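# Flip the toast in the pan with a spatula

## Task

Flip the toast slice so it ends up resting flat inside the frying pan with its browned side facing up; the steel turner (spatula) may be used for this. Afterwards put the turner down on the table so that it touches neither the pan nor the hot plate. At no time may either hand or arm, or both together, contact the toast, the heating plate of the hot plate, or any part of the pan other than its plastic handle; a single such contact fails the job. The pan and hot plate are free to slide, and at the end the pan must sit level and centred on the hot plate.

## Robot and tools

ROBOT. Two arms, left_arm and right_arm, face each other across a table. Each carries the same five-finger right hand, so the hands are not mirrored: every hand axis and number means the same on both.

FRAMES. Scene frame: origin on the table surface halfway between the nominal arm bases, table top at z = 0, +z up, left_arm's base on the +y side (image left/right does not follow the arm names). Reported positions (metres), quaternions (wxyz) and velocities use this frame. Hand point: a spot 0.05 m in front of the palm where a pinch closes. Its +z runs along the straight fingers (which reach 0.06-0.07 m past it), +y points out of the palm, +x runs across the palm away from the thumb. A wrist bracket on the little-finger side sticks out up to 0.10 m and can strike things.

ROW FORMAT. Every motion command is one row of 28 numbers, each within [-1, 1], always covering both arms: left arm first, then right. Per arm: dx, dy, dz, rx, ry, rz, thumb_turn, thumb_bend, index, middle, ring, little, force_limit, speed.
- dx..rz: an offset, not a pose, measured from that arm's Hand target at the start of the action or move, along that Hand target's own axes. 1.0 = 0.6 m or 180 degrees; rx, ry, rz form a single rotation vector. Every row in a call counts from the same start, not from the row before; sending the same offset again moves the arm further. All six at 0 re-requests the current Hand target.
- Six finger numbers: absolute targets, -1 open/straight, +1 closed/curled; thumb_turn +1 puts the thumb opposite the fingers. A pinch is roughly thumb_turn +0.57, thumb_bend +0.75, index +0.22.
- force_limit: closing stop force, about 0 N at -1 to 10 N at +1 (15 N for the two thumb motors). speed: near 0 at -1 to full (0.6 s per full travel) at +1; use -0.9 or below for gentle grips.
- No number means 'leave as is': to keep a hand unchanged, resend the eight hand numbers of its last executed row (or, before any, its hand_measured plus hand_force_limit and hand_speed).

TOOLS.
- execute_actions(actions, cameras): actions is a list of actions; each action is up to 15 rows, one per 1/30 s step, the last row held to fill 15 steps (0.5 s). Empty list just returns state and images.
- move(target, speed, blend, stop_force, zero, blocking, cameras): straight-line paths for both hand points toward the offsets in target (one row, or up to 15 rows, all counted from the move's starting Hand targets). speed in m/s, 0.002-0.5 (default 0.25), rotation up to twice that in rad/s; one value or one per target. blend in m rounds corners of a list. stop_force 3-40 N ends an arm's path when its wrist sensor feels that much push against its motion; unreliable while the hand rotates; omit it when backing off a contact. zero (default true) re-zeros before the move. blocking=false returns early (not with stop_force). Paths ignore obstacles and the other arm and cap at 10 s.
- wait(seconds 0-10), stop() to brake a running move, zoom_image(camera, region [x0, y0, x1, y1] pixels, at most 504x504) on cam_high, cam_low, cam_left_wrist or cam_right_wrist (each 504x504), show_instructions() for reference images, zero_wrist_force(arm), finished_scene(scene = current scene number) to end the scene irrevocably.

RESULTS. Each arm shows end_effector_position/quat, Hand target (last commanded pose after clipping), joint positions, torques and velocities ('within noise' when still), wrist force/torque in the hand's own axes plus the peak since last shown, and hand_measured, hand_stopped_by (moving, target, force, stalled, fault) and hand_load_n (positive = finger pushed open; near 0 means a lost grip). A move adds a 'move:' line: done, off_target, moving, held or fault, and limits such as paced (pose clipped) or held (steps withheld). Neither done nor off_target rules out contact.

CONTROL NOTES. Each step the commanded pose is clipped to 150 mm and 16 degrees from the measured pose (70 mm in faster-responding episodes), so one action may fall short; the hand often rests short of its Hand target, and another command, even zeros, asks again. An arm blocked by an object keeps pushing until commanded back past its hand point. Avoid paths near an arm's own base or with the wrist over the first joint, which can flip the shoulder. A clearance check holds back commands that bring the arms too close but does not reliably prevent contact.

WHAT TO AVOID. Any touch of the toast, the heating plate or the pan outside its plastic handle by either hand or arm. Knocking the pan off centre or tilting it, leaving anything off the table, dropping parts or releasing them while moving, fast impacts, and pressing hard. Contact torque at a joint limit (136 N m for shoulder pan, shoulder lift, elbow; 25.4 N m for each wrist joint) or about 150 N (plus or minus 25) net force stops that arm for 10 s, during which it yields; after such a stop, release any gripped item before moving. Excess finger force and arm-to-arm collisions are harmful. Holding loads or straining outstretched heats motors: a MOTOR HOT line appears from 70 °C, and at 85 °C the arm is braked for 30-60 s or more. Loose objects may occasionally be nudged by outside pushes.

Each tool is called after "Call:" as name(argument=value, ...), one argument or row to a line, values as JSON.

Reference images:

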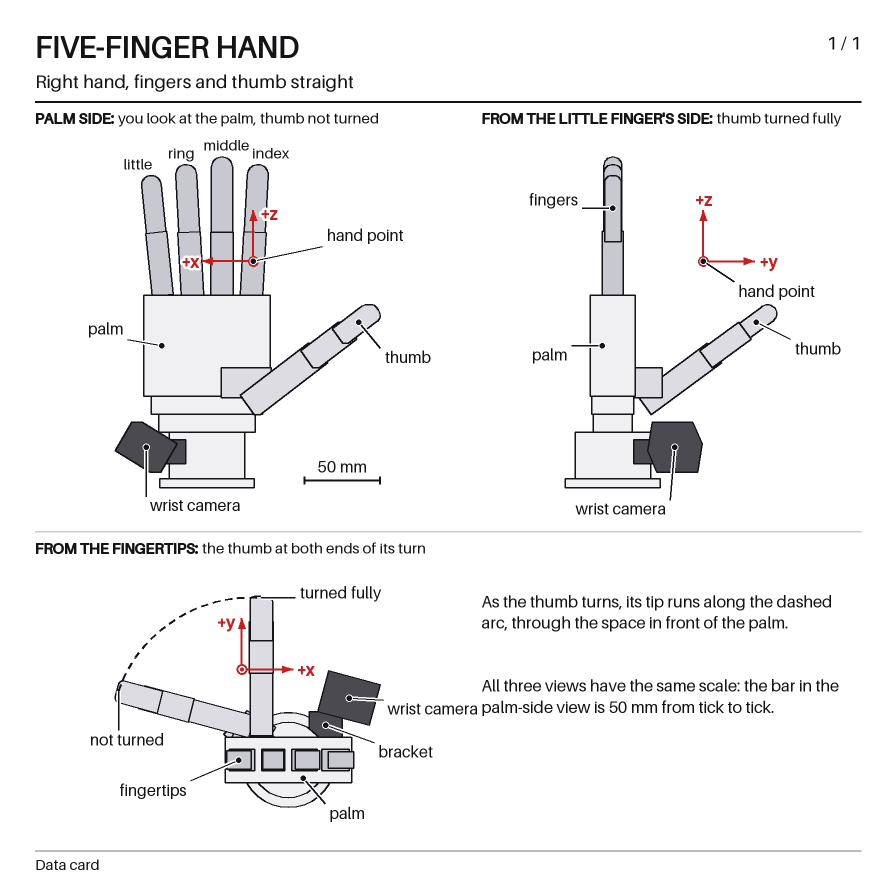

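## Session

Call:
execute_actions(
  actions=[],
)

Call:
zoom_image(
  camera="cam_high",
  region=[120, 120, 320, 320],
)

Scene clock: 0.00 s.
left_arm: end_effector_position=(+0.3116, +0.5393, +0.4920) hand_measured=(-1.000, -1.000, -1.000, -1.000, -1.000, -1.000) hand_load_n=(+0.5, +0.0, +0.0, +0.0, +0.0, +0.0) hand_stopped_by=(target, target, target, target, target, target) hand_force_limit=0.00 hand_speed=-0.80 end_effector_quat_wxyz=(+0.033, +0.328, +0.944, -0.010) | right_arm: end_effector_position=(+0.1359, -0.2903, +0.4836) hand_measured=(-1.000, -1.000, -1.000, -1.000, -1.000, -1.000) hand_load_n=(+0.0, +0.0, +0.0, +0.0, +0.0, +0.0) hand_stopped_by=(target, target, target, target, target, target) hand_force_limit=0.00 hand_speed=-0.80 end_effector_quat_wxyz=(-0.003, -0.323, +0.946, +0.012)
Joint positions: left_arm=[0.561 -1.753 1.318 1.941 1.547 -1.896] | right_arm=[-1.204 -1.741 1.347 1.969 1.546 -1.869]
Joint velocities: within noise
Joint torques (N m): no reading
Motor temperatures (°C): left_arm=[28 36 24 37 31 35] | right_arm=[24 25 27 34 33 33]
Wrist force (N): no reading
Wrist torque (N m): no reading
Wrist force, peak (N): no reading
Hand target: left_arm +0.3116, +0.5393, +0.4920; +0.033, +0.328, +0.944, -0.010 | right_arm +0.1359, -0.2903, +0.4836; -0.003, -0.323, +0.946, +0.012

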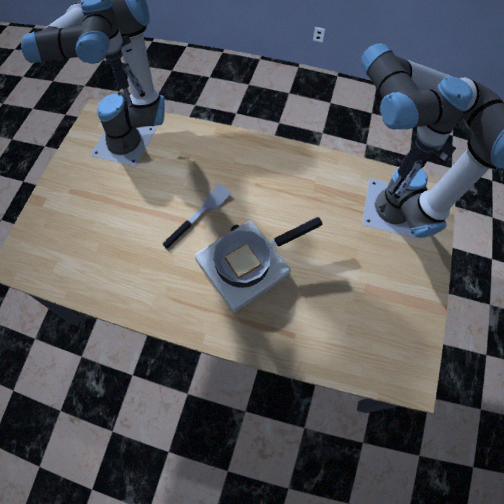

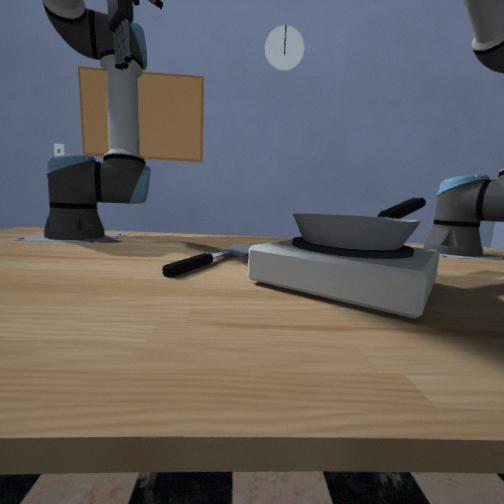

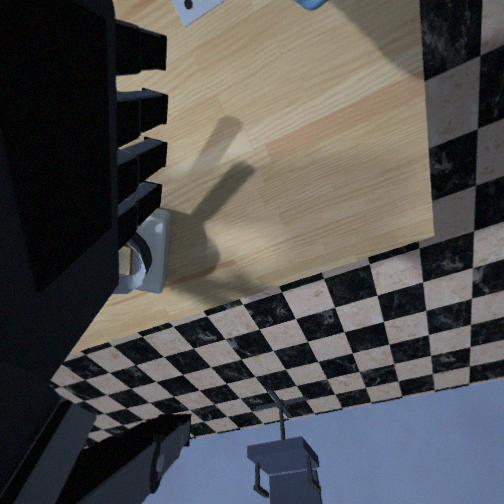

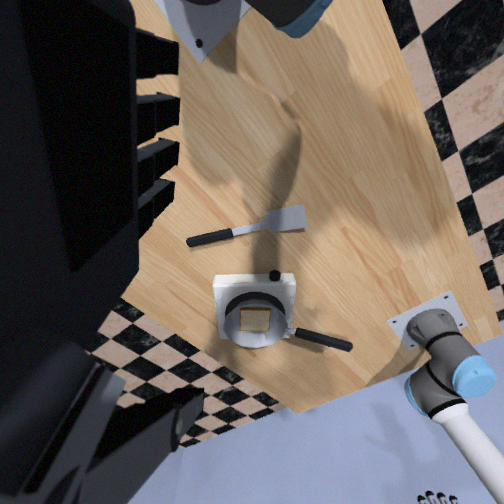

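Scaled by 2.520.

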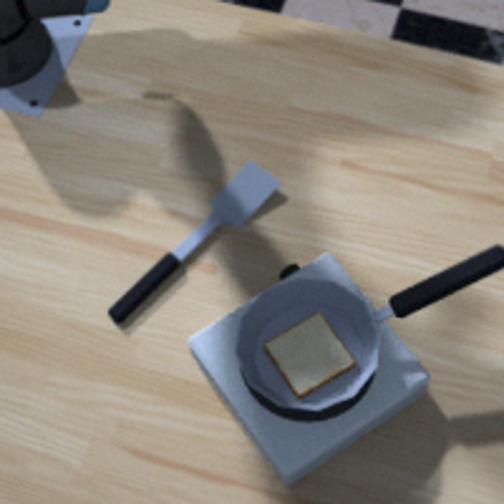

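Call:
zoom_image(
  camera="cam_high",
  region=[160, 175, 240, 255],
)

Call:
zoom_image(
  camera="cam_right_wrist",
  region=[180, 190, 360, 370],
)

Call:
zoom_image(
  camera="cam_low",
  region=[260, 170, 460, 330],
)

Call:
zoom_image(
  camera="cam_high",
  region=[190, 200, 290, 310],
)

Scaled by 6.300.

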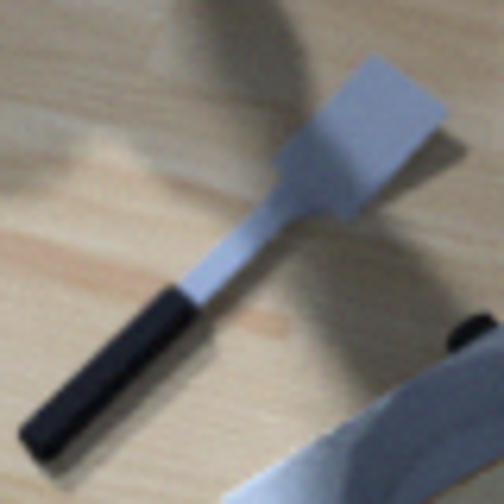

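Scaled by 2.800.

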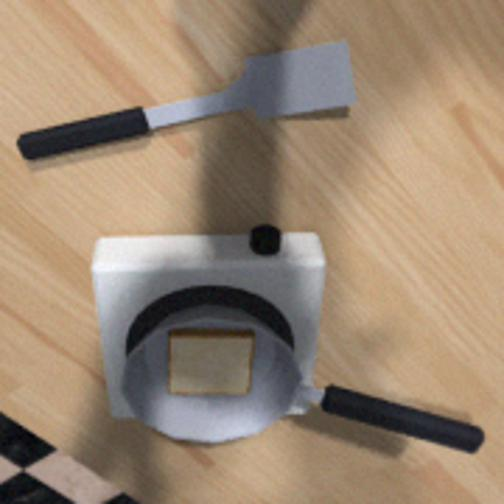

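Scaled by 2.520.

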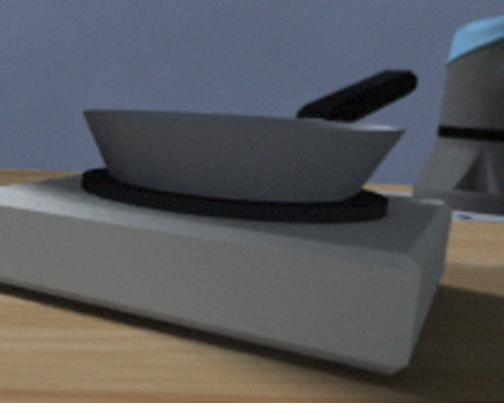

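Scaled by 4.582.

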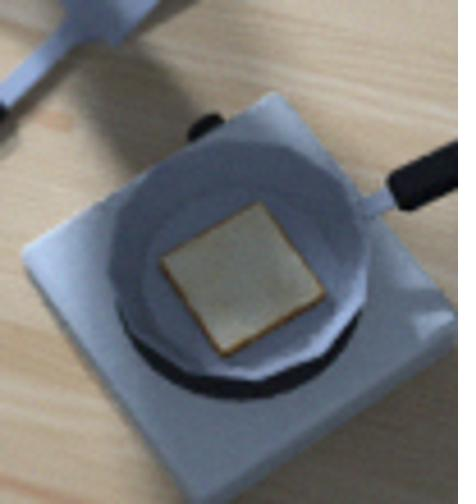

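Call:
move(
  target=[-0.607,-0.122,0.279,0.032,0.016,0.759,-1,-1,-1,-1,-1,-1,0,-0.8,-0.389,-0.027,0.473,0.227,-0.349,-0.558,1,-0.05,-0.2,-0.2,-0.2,-0.2,-0.4,0],
)

Scene clock: 143.43 s.
left_arm: end_effector_position=(+0.5590, +0.2504, +0.3489) hand_measured=(-1.000, -1.000, -1.000, -1.000, -1.000, -1.000) hand_load_n=(+0.0, +0.0, +0.0, +0.0, +0.0, +0.0) hand_stopped_by=(target, target, target, target, target, target) hand_force_limit=0.00 hand_speed=-0.80 end_effector_quat_wxyz=(+0.023, +0.997, +0.061, +0.039) | right_arm: end_effector_position=(+0.3267, -0.1544, +0.2001) hand_measured=(+1.000, -0.050, -0.200, -0.200, -0.200, -0.200) hand_load_n=(+0.0, +0.0, +0.0, +0.0, +0.0, +0.0) hand_stopped_by=(target, target, target, target, target, target) hand_force_limit=-0.40 hand_speed=0.00 end_effector_quat_wxyz=(+0.522, -0.817, +0.210, -0.123)
Joint positions: left_arm=[0.858 -0.591 0.035 2.038 1.551 0.753] | right_arm=[-1.29 -1.617 1.994 0.222 0.851 -3.545]
Joint velocities: within noise
Joint torques (N m): left_arm=[5.25 -40.32 -7.86 0.33 1.07 0.66] | right_arm=[8.76 -24.91 -29.35 0.59 -1.79 -1.03]
Motor temperatures (°C): left_arm=[27 36 24 37 30 35] | right_arm=[24 25 27 34 33 33]
Wrist force (N): left_arm=[-0.3 -0.1 0.1] | right_arm=[0.6 -1.3 1.7]
Wrist torque (N m): left_arm=[-0.01 0.02 -0.01] | right_arm=[-0.17 -0.14 0.11]
Wrist force, peak (N): left_arm=[0.0 0.5 0.8] | right_arm=[0.8 -1.5 2.1]
Hand target: left_arm +0.5605, +0.2497, +0.3498; -0.010, +0.999, +0.043, -0.004 | right_arm +0.3267, -0.1543, +0.2001; -0.522, +0.817, -0.210, +0.123
Off the commanded pose: left_arm 0.002 m, 6 deg | right_arm 0.000 m, 0 deg.
elbow stopped short (left arm): the move would have taken joint 3 (elbow) straighter than the controller allows.
elbow read too straight (left arm): the controller reads joint 3 (elbow) straighter than it allows; while it does, the hand can move without a command.
move: off_target (left_arm)

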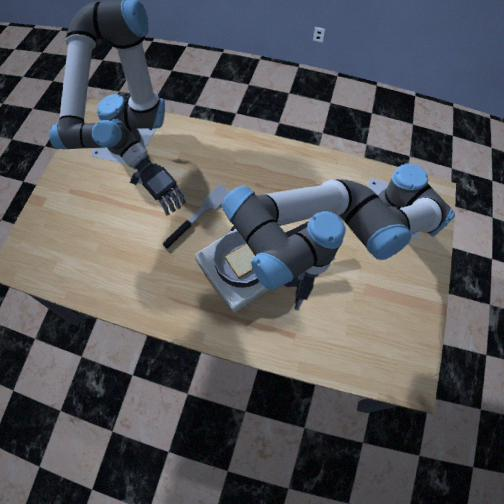

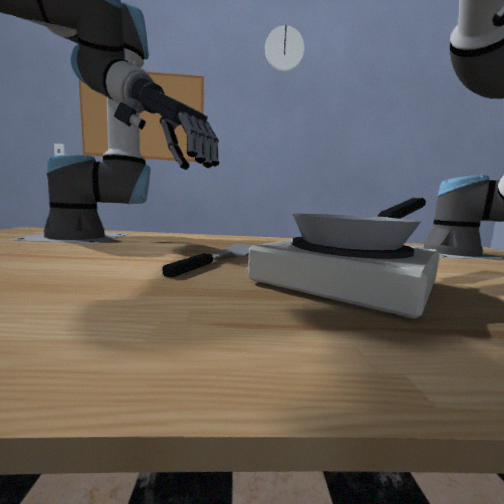

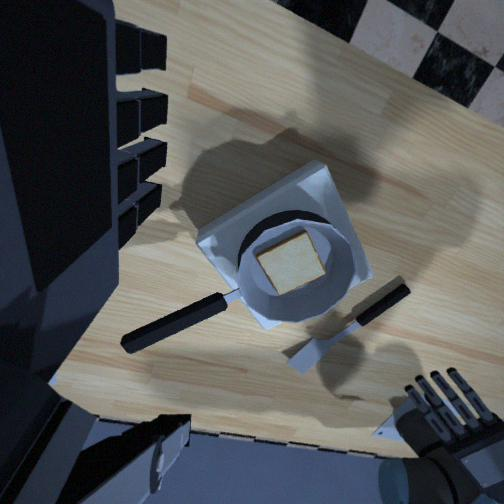

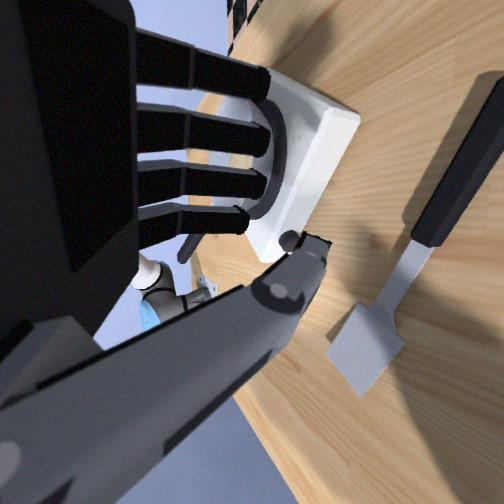

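Call:
move(
  target=[0,0,0.167,0,0,0,-1,-1,-1,-1,-1,-1,0,-0.8,0.003,0.181,0.085,0,0,0,1,-0.05,-0.2,-0.2,-0.2,-0.2,-0.4,0],
)

Call:
zoom_image(
  camera="cam_left_wrist",
  region=[304, 240, 504, 440],
)

Call:
zoom_image(
  camera="cam_low",
  region=[120, 120, 300, 300],
)

Scene clock: 163.70 s.
left_arm: end_effector_position=(+0.5597, +0.2517, +0.2497) hand_measured=(-1.000, -1.000, -1.000, -1.000, -1.000, -1.000) hand_load_n=(+0.0, +0.0, +0.0, +0.0, +0.0, +0.0) hand_stopped_by=(target, target, target, target, target, target) hand_force_limit=0.00 hand_speed=-0.80 end_effector_quat_wxyz=(-0.010, +0.999, +0.043, -0.004) | right_arm: end_effector_position=(+0.3264, -0.1540, +0.0803) hand_measured=(+1.000, -0.050, -0.200, -0.200, -0.200, -0.200) hand_load_n=(+0.0, +0.0, +0.0, +0.0, +0.0, +0.0) hand_stopped_by=(target, target, target, target, target, target) hand_force_limit=-0.40 hand_speed=0.00 end_effector_quat_wxyz=(+0.522, -0.817, +0.210, -0.123) end_effector_velocity=(+0.002, +0.001, +0.001) end_effector_angular_velocity=(+0.002, -0.007, +0.001)
Joint positions: left_arm=[0.866 -0.681 0.505 1.766 1.561 0.794] | right_arm=[-1.288 -1.447 2.177 -0.131 0.852 -3.544]
Joint velocities: left_arm=[within noise] | right_arm=[0 0 0 -0.006 0 -0.001]
Joint torques (N m): left_arm=[-3.9 -57 -10.41 1.59 -1.46 -1.37] | right_arm=[-4.82 -9.07 -9.06 -1.76 -0.92 -2.2]
Motor temperatures (°C): left_arm=[27 36 24 37 30 35] | right_arm=[24 25 27 34 33 33]
Wrist force (N): left_arm=[-0.5 0.0 0.1] | right_arm=[0.5 -1.4 1.3]
Wrist torque (N m): left_arm=[-0.01 0.06 -0.03] | right_arm=[-0.14 -0.09 0.08]
Wrist force, peak (N): left_arm=[-0.5 -0.4 -1.8] | right_arm=[0.7 -3.5 1.0]
Hand target: left_arm +0.5596, +0.2516, +0.2496; -0.010, +0.999, +0.043, -0.004 | right_arm +0.3264, -0.1540, +0.0802; -0.522, +0.817, -0.210, +0.123
Off the commanded pose: left_arm 0.000 m, 0 deg | right_arm 0.000 m, 0 deg.
move: done

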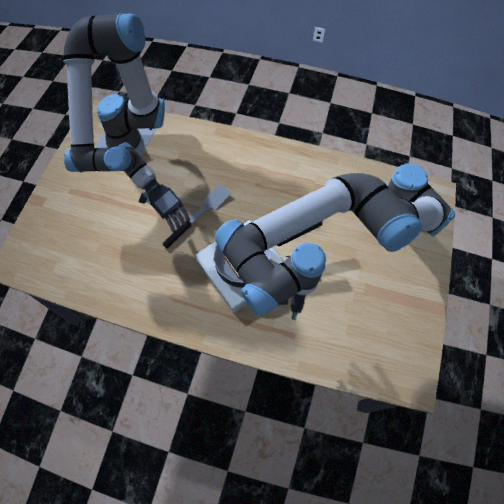

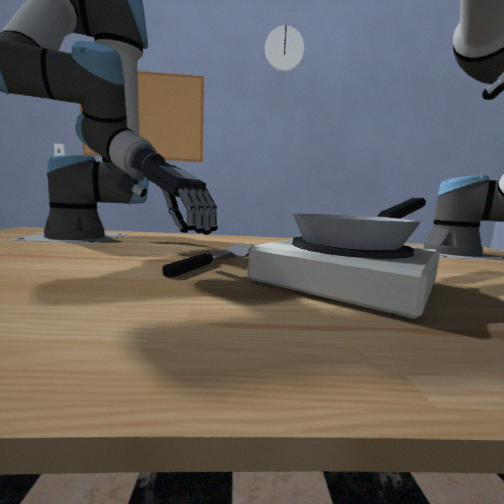

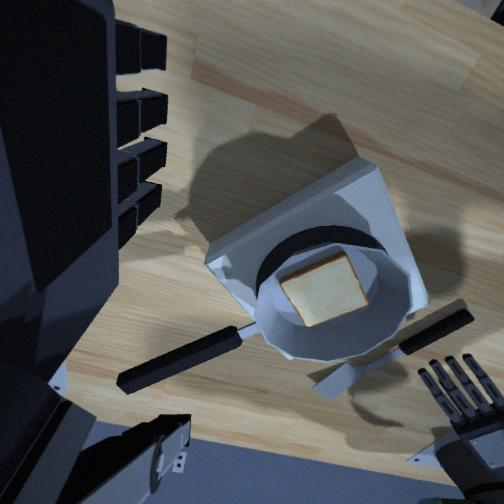

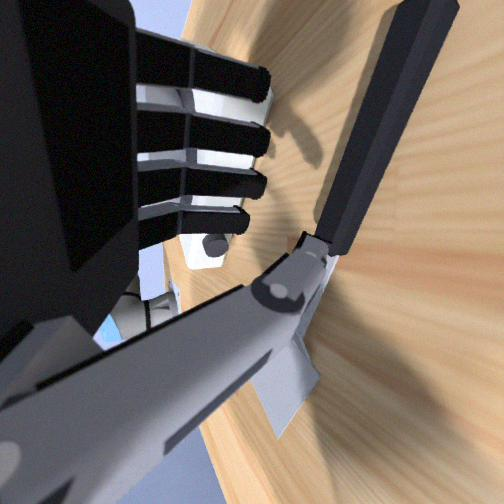

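Scaled by 2.520.

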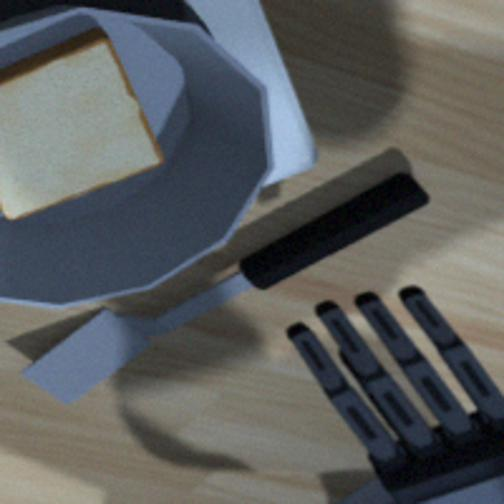

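Scaled by 2.800.

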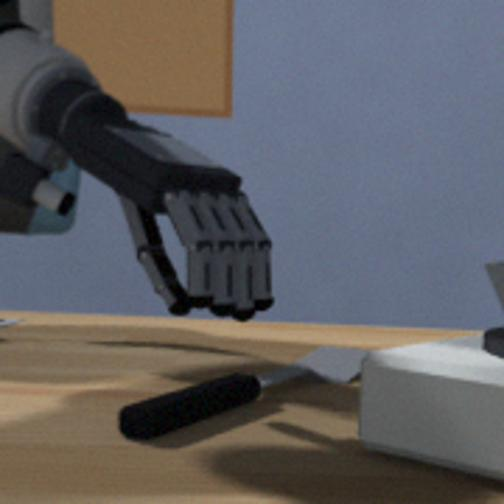

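Call:
move(
  target=[0,0,0,0,0,0,-1,-1,-1,-1,-1,-1,0,-0.8,0.023,0.040,0.0317,0,0,0,1,-0.05,-0.2,-0.2,-0.2,-0.2,-0.4,0],
)

Call:
zoom_image(
  camera="cam_left_wrist",
  region=[364, 260, 504, 400],
)

Call:
zoom_image(
  camera="cam_low",
  region=[140, 180, 280, 320],
)

Scene clock: 197.03 s.
left_arm: end_effector_position=(+0.5596, +0.2516, +0.2496) hand_measured=(-1.000, -1.000, -1.000, -1.000, -1.000, -1.000) hand_load_n=(+0.0, -0.5, +0.0, +0.0, +0.0, +0.0) hand_stopped_by=(target, target, target, target, target, target) hand_force_limit=0.00 hand_speed=-0.80 end_effector_quat_wxyz=(-0.010, +0.999, +0.043, -0.004) | right_arm: end_effector_position=(+0.3415, -0.1541, +0.0501) hand_measured=(+1.000, -0.050, -0.200, -0.200, -0.200, -0.200) hand_load_n=(+0.0, +0.0, +0.0, +0.0, +0.0, +0.0) hand_stopped_by=(target, target, target, target, target, target) hand_force_limit=-0.40 hand_speed=0.00 end_effector_quat_wxyz=(+0.522, -0.817, +0.209, -0.123)
Joint positions: left_arm=[0.866 -0.681 0.505 1.766 1.561 0.794] | right_arm=[-1.302 -1.358 2.175 -0.211 0.84 -3.554]
Joint velocities: within noise
Joint torques (N m): left_arm=[-13.03 -56.09 -12.78 0.47 -1.8 -0.6] | right_arm=[7.02 -36.59 -20.06 2.83 0.63 0.93]
Motor temperatures (°C): left_arm=[27 36 24 37 30 35] | right_arm=[24 25 27 33 33 33]
Wrist force (N): left_arm=[0.1 0.0 -0.2] | right_arm=[0.2 -1.6 1.4]
Wrist torque (N m): left_arm=[0.00 -0.02 0.01] | right_arm=[-0.17 -0.05 0.09]
Wrist force, peak (N): left_arm=[-0.6 0.1 0.2] | right_arm=[0.9 -1.2 2.0]
Hand target: left_arm +0.5596, +0.2516, +0.2496; -0.010, +0.999, +0.043, -0.004 | right_arm +0.3414, -0.1540, +0.0501; -0.522, +0.817, -0.210, +0.123
Off the commanded pose: left_arm 0.000 m, 0 deg | right_arm 0.000 m, 0 deg.
move: done

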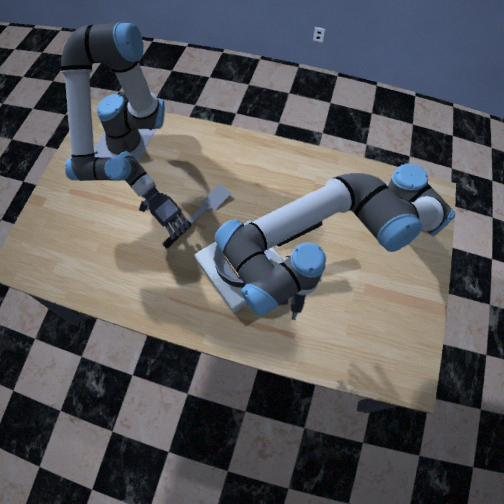

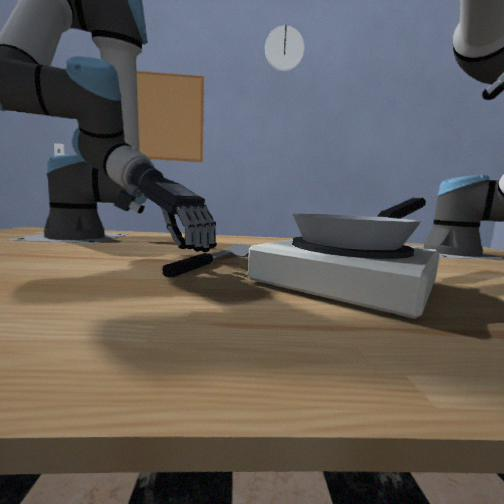

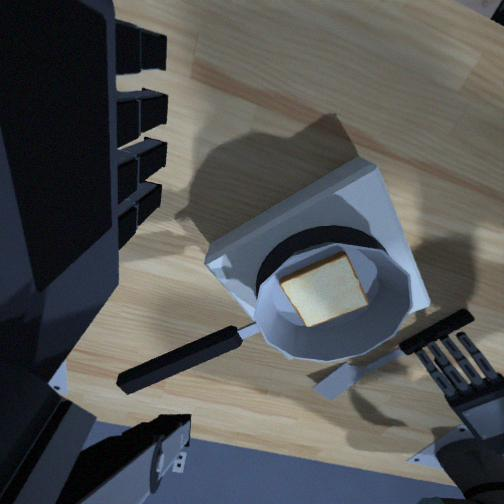

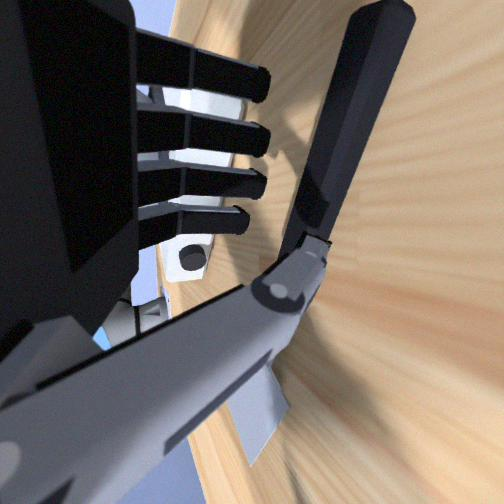

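Scaled by 3.600.

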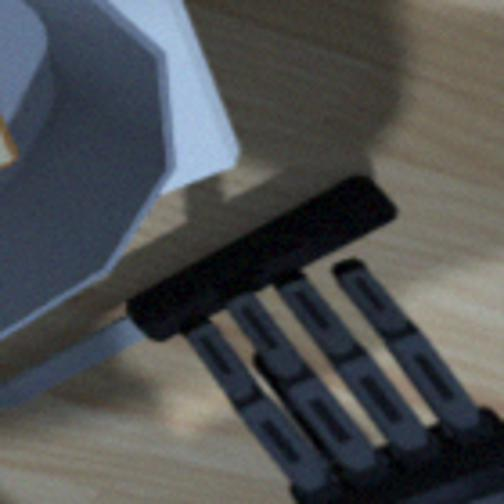

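Scaled by 3.600.

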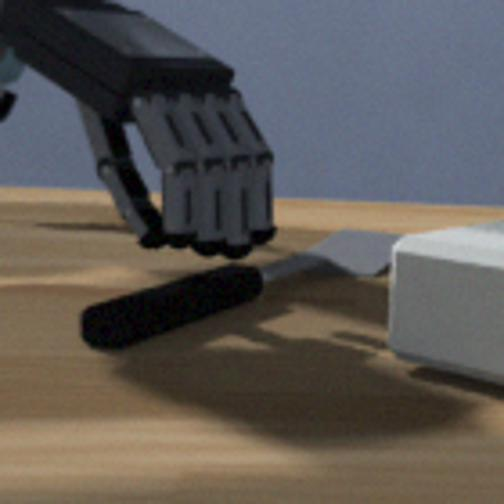

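Call:
move(
  target=[0,0,0,0,0,0,-1,-1,-1,-1,-1,-1,0,-0.8,0.0197,-0.028,0.0277,0,0,0,1,-0.05,-0.2,-0.2,-0.2,-0.2,-0.4,0],
  stop_force=5,
  speed=0.08,
)

Call:
zoom_image(
  camera="cam_left_wrist",
  region=[364, 260, 504, 400],
)

Call:
zoom_image(
  camera="cam_low",
  region=[140, 180, 280, 320],
)

Scene clock: 224.67 s.
left_arm: end_effector_position=(+0.5596, +0.2516, +0.2496) hand_measured=(-1.000, -1.000, -1.000, -1.000, -1.000, -1.000) hand_load_n=(+0.5, +0.0, +0.0, -0.5, +0.0, +0.0) hand_stopped_by=(target, target, target, target, target, target) hand_force_limit=0.00 hand_speed=-0.80 end_effector_quat_wxyz=(-0.010, +0.999, +0.043, -0.004) | right_arm: end_effector_position=(+0.3624, -0.1401, +0.0580) hand_measured=(+1.000, -0.050, -0.200, -0.200, -0.200, -0.200) hand_load_n=(+0.0, +0.0, -0.5, +0.0, +0.0, +0.0) hand_stopped_by=(target, target, target, target, target, target) hand_force_limit=-0.40 hand_speed=0.00 end_effector_quat_wxyz=(+0.522, -0.817, +0.210, -0.123)
Joint positions: left_arm=[0.866 -0.681 0.505 1.766 1.561 0.794] | right_arm=[-1.277 -1.324 2.098 -0.18 0.861 -3.536]
Joint velocities: within noise
Joint torques (N m): left_arm=[-12.18 -58.29 -11.96 0.45 -1.73 0.35] | right_arm=[-8.32 -39.1 -11.69 -1.99 -2.39 -2.5]
Motor temperatures (°C): left_arm=[27 36 24 37 30 35] | right_arm=[24 25 27 33 33 33]
Wrist force (N): left_arm=[0.0 0.2 0.0] | right_arm=[0.6 -1.3 1.4]
Wrist torque (N m): left_arm=[0.02 -0.01 0.01] | right_arm=[-0.14 -0.11 0.11]
Wrist force, peak (N): left_arm=[-0.3 -0.2 0.6] | right_arm=[0.9 -1.9 1.8]
Hand target: left_arm +0.5596, +0.2516, +0.2496; -0.010, +0.999, +0.043, -0.004 | right_arm +0.3624, -0.1401, +0.0581; -0.522, +0.817, -0.210, +0.123
Off the commanded pose: left_arm 0.000 m, 0 deg | right_arm 0.000 m, 0 deg.
move: done

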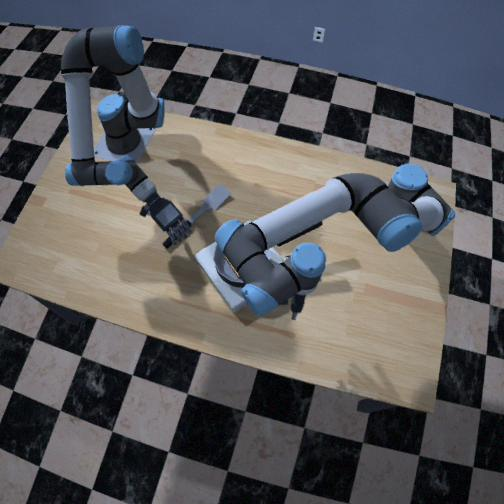

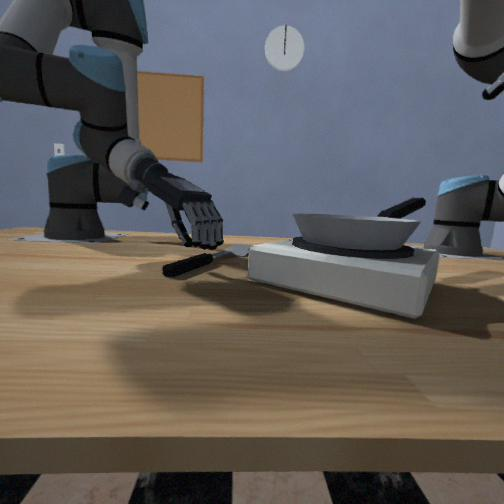

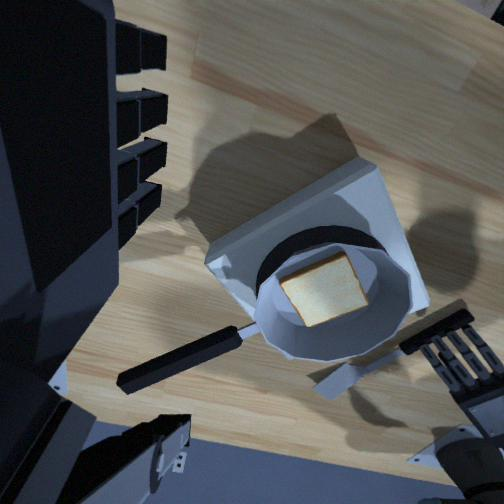

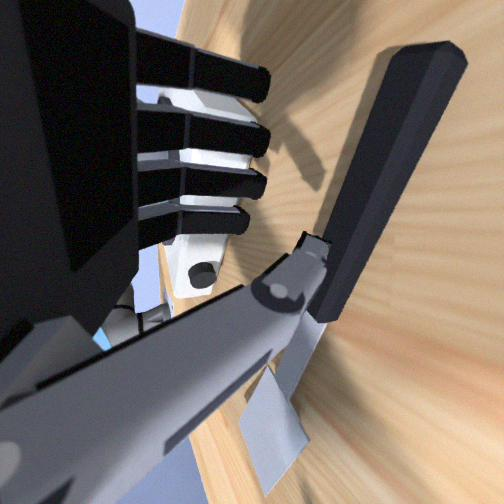

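Scaled by 3.600.

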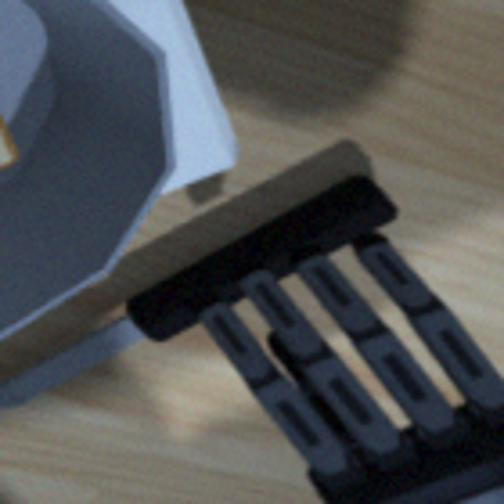

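Scaled by 3.600.

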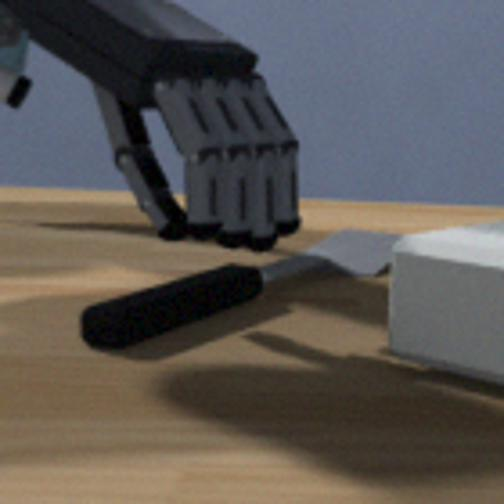

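Call:
move(
  target=[0,0,0,0,0,0,-1,-1,-1,-1,-1,-1,0,-0.8,0.0006,0.030,0.0141,0,0,0,1,-0.05,-0.2,-0.2,-0.2,-0.2,-0.4,0],
  stop_force=5,
  speed=0.05,
)

Call:
zoom_image(
  camera="cam_left_wrist",
  region=[364, 260, 504, 400],
)

Call:
zoom_image(
  camera="cam_low",
  region=[140, 180, 280, 320],
)

Scene clock: 251.37 s.
left_arm: end_effector_position=(+0.5596, +0.2516, +0.2496) hand_measured=(-1.000, -1.000, -1.000, -1.000, -1.000, -1.000) hand_load_n=(+0.0, +0.0, +0.0, +0.0, +0.0, +0.0) hand_stopped_by=(target, target, target, target, target, target) hand_force_limit=0.00 hand_speed=-0.80 end_effector_quat_wxyz=(-0.010, +0.999, +0.043, -0.004) | right_arm: end_effector_position=(+0.3625, -0.1401, +0.0382) hand_measured=(+1.000, -0.050, -0.200, -0.200, -0.200, -0.200) hand_load_n=(+0.0, +0.0, +0.0, +0.0, +0.0, +0.0) hand_stopped_by=(target, target, target, target, target, target) hand_force_limit=-0.40 hand_speed=0.00 end_effector_quat_wxyz=(+0.522, -0.817, +0.210, -0.123)
Joint positions: left_arm=[0.866 -0.681 0.505 1.766 1.561 0.794] | right_arm=[-1.277 -1.285 2.115 -0.237 0.861 -3.536]
Joint velocities: within noise
Joint torques (N m): left_arm=[-12.69 -60.52 -11.86 0.31 -1.81 1.64] | right_arm=[7.4 -39.57 -24.33 2.4 0.99 2.43]
Motor temperatures (°C): left_arm=[27 36 24 37 30 35] | right_arm=[24 25 27 33 32 33]
Wrist force (N): left_arm=[-0.3 -0.1 0.1] | right_arm=[0.8 -1.8 1.4]
Wrist torque (N m): left_arm=[-0.03 0.03 -0.02] | right_arm=[-0.21 -0.15 0.12]
Wrist force, peak (N): left_arm=[-0.7 0.2 0.2] | right_arm=[0.8 -2.1 1.0]
Hand target: left_arm +0.5596, +0.2516, +0.2496; -0.010, +0.999, +0.043, -0.004 | right_arm +0.3625, -0.1401, +0.0382; -0.522, +0.817, -0.210, +0.123
Off the commanded pose: left_arm 0.000 m, 0 deg | right_arm 0.000 m, 0 deg.
move: done

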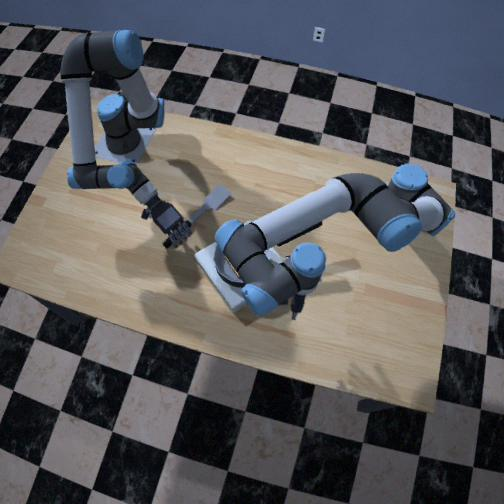

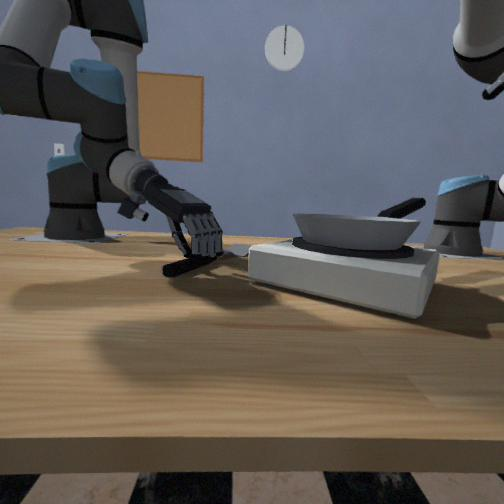

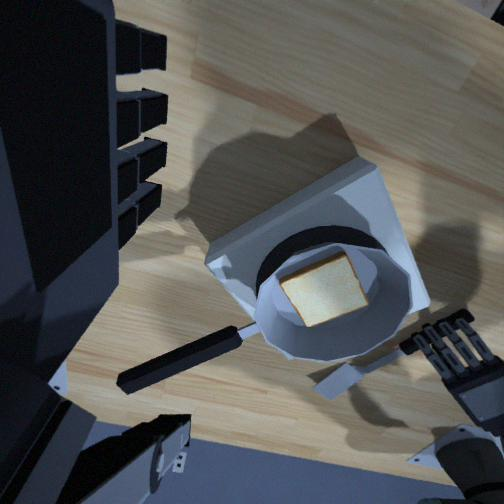

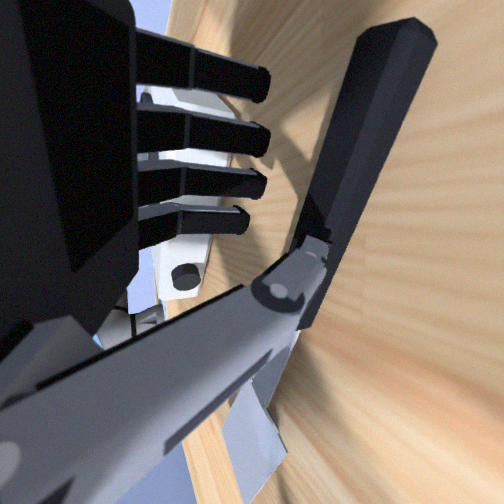

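Scaled by 3.600.

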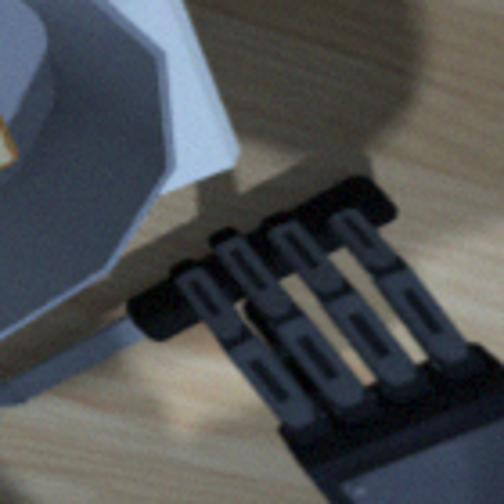

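Scaled by 3.600.

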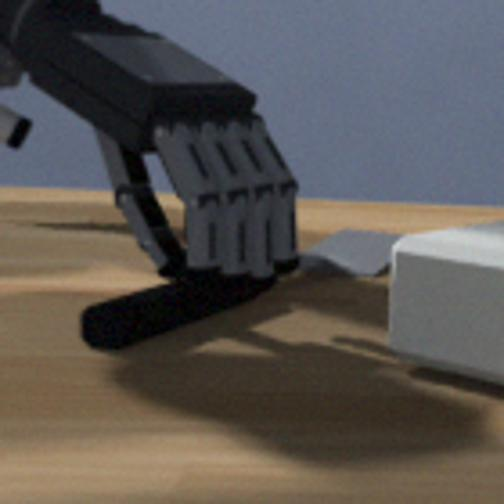

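Call:
move(
  target=[0,0,0,0,0,0,-1,-1,-1,-1,-1,-1,0,-0.8,0.0003,0.015,0.007,0,0,0,1,-0.05,-0.2,-0.2,-0.2,-0.2,-0.4,0],
  stop_force=4,
  speed=0.03,
)

Call:
zoom_image(
  camera="cam_left_wrist",
  region=[384, 280, 504, 400],
)

Call:
zoom_image(
  camera="cam_low",
  region=[150, 210, 250, 310],
)

Scene clock: 266.37 s.
left_arm: end_effector_position=(+0.5596, +0.2516, +0.2496) hand_measured=(-1.000, -1.000, -1.000, -1.000, -1.000, -1.000) hand_load_n=(+0.0, +0.0, +0.0, +0.0, +0.0, +0.0) hand_stopped_by=(target, target, target, target, target, target) hand_force_limit=0.00 hand_speed=-0.80 end_effector_quat_wxyz=(-0.010, +0.999, +0.043, -0.004) | right_arm: end_effector_position=(+0.3626, -0.1401, +0.0374) hand_measured=(+1.000, -0.048, -0.200, -0.200, -0.200, -0.200) hand_load_n=(+0.0, -1.5, +0.0, +0.0, +0.0, -0.5) hand_stopped_by=(target, target, target, target, target, target) hand_force_limit=-0.40 hand_speed=0.00 end_effector_quat_wxyz=(+0.522, -0.817, +0.209, -0.123)
Joint positions: left_arm=[0.866 -0.681 0.505 1.766 1.561 0.794] | right_arm=[-1.277 -1.284 2.116 -0.239 0.861 -3.536]
Joint velocities: within noise
Joint torques (N m): left_arm=[-12.2 -61.34 -11.66 0.51 -1.74 1.67] | right_arm=[6.88 -12.78 -23.2 -2.25 1.03 2.18]
Motor temperatures (°C): left_arm=[27 36 24 37 30 35] | right_arm=[24 25 27 33 32 33]
Wrist force (N): left_arm=[0.1 -0.1 0.1] | right_arm=[0.5 -4.1 -1.0]
Wrist torque (N m): left_arm=[-0.03 -0.02 0.00] | right_arm=[-0.25 -0.10 0.08]
Wrist force, peak (N): left_arm=[-0.6 -0.1 0.1] | right_arm=[-0.1 -13.0 -11.6]
Hand target: left_arm +0.5596, +0.2516, +0.2496; -0.010, +0.999, +0.043, -0.004 | right_arm +0.3626, -0.1401, +0.0374; -0.522, +0.817, -0.209, +0.123 (not the last commanded pose)
Off the commanded pose: left_arm 0.000 m, 0 deg | right_arm 0.009 m, 0 deg.
move: contact (right_arm)

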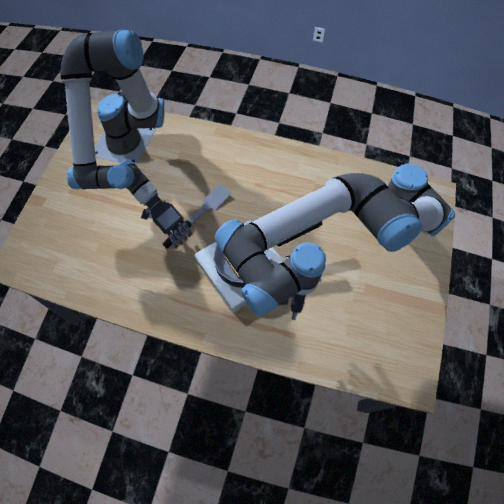

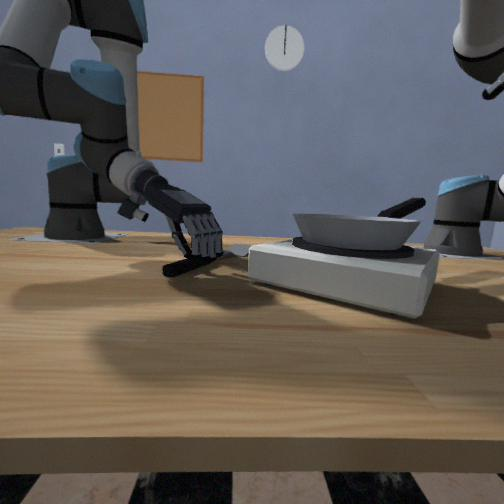

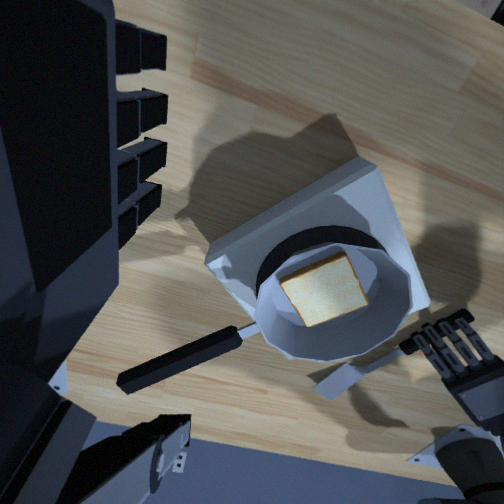

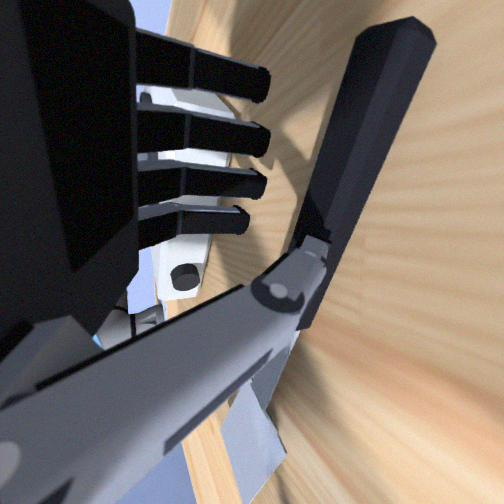

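Scaled by 4.200.

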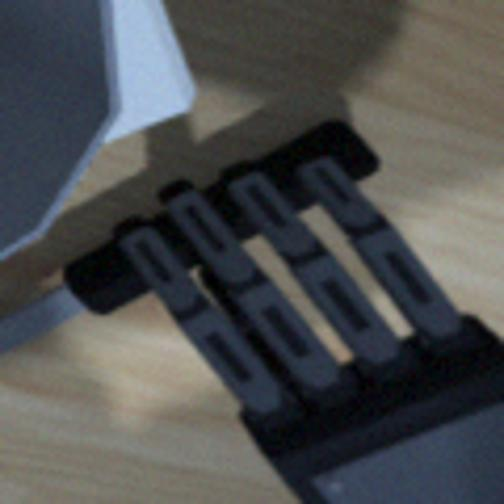

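Scaled by 5.040.

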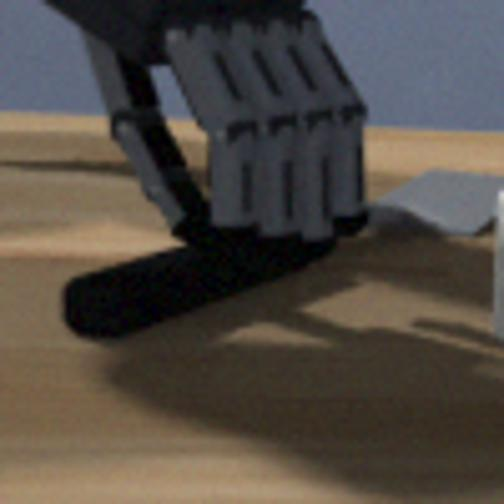

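Call:
move(
  target=[
    [0,0,0,0,0,0,-1,-1,-1,-1,-1,-1,0,-0.8,-0.0003,-0.015,-0.007,0,0,0,1,-0.05,-0.2,-0.2,-0.2,-0.2,-0.4,0],
    [0,0,0,0,0,0,-1,-1,-1,-1,-1,-1,0,-0.8,-0.0003,-0.0095,-0.020,0,0,0,1,-0.05,-0.2,-0.2,-0.2,-0.2,-0.4,0],
  ],
  speed=0.05,
)

Call:
zoom_image(
  camera="cam_left_wrist",
  region=[384, 280, 504, 400],
)

Call:
zoom_image(
  camera="cam_low",
  region=[150, 210, 250, 310],
)

Scene clock: 275.37 s.
left_arm: end_effector_position=(+0.5596, +0.2516, +0.2496) hand_measured=(-1.000, -1.000, -1.000, -1.000, -1.000, -1.000) hand_load_n=(+0.0, +0.0, +0.0, +0.0, +0.0, +0.0) hand_stopped_by=(target, target, target, target, target, target) hand_force_limit=0.00 hand_speed=-0.80 end_effector_quat_wxyz=(-0.010, +0.999, +0.043, -0.004) | right_arm: end_effector_position=(+0.3586, -0.1476, +0.0477) hand_measured=(+1.000, -0.050, -0.200, -0.200, -0.200, -0.200) hand_load_n=(+0.0, +0.0, +0.0, +0.0, +0.0, +0.0) hand_stopped_by=(target, target, target, target, target, target) hand_force_limit=-0.40 hand_speed=0.00 end_effector_quat_wxyz=(+0.522, -0.817, +0.209, -0.123) end_effector_velocity=(+0.001, +0.001, -0.001) end_effector_angular_velocity=(+0.000, +0.004, -0.004)
Joint positions: left_arm=[0.866 -0.681 0.505 1.766 1.561 0.794] | right_arm=[-1.296 -1.318 2.128 -0.208 0.845 -3.55]
Joint velocities: left_arm=[within noise] | right_arm=[0.003 0.003 -0.003 0 0.005 0.005]
Joint torques (N m): left_arm=[-11.18 -61.5 -11.67 0.66 -1.73 1.33] | right_arm=[9.38 -14.2 -25.83 1.72 1.44 2.5]
Motor temperatures (°C): left_arm=[27 36 24 37 30 35] | right_arm=[24 25 27 33 32 33]
Wrist force (N): left_arm=[0.1 0.1 -0.1] | right_arm=[0.5 -1.4 1.5]
Wrist torque (N m): left_arm=[0.01 -0.02 0.00] | right_arm=[-0.15 -0.11 0.11]
Wrist force, peak (N): left_arm=[-0.6 -0.1 0.4] | right_arm=[0.2 -4.6 -1.6]
Hand target: left_arm +0.5596, +0.2516, +0.2496; -0.010, +0.999, +0.043, -0.004 | right_arm +0.3586, -0.1475, +0.0476; -0.522, +0.817, -0.209, +0.123
Off the commanded pose: left_arm 0.000 m, 0 deg | right_arm 0.000 m, 0 deg.
move: done

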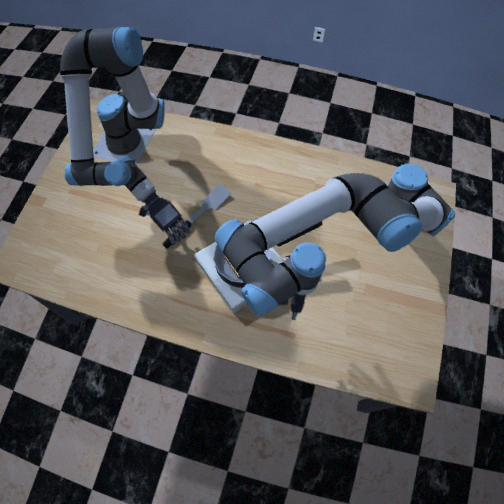

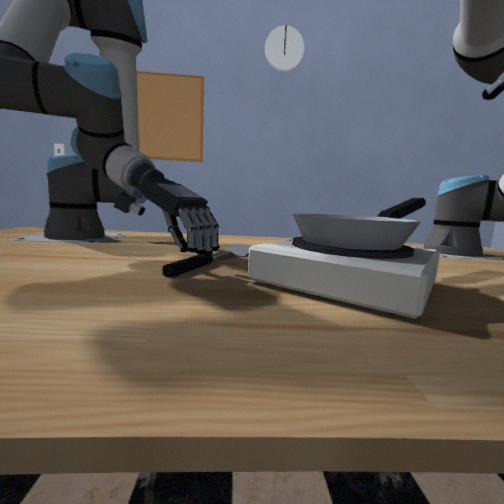

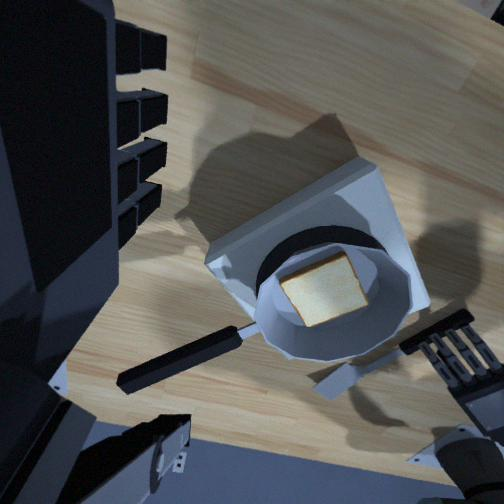

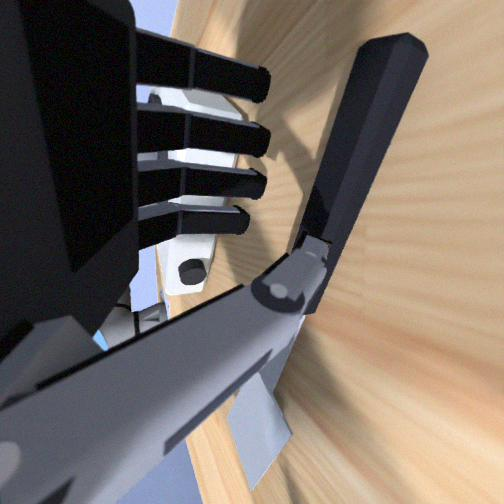

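Scaled by 4.200.

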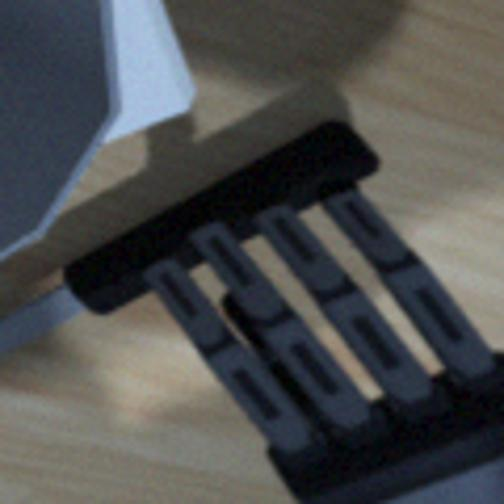

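Scaled by 5.040.

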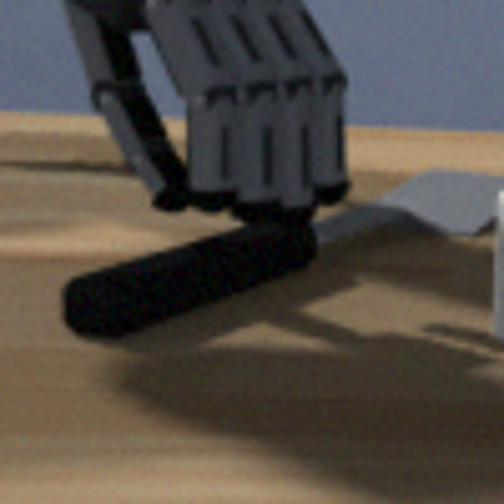

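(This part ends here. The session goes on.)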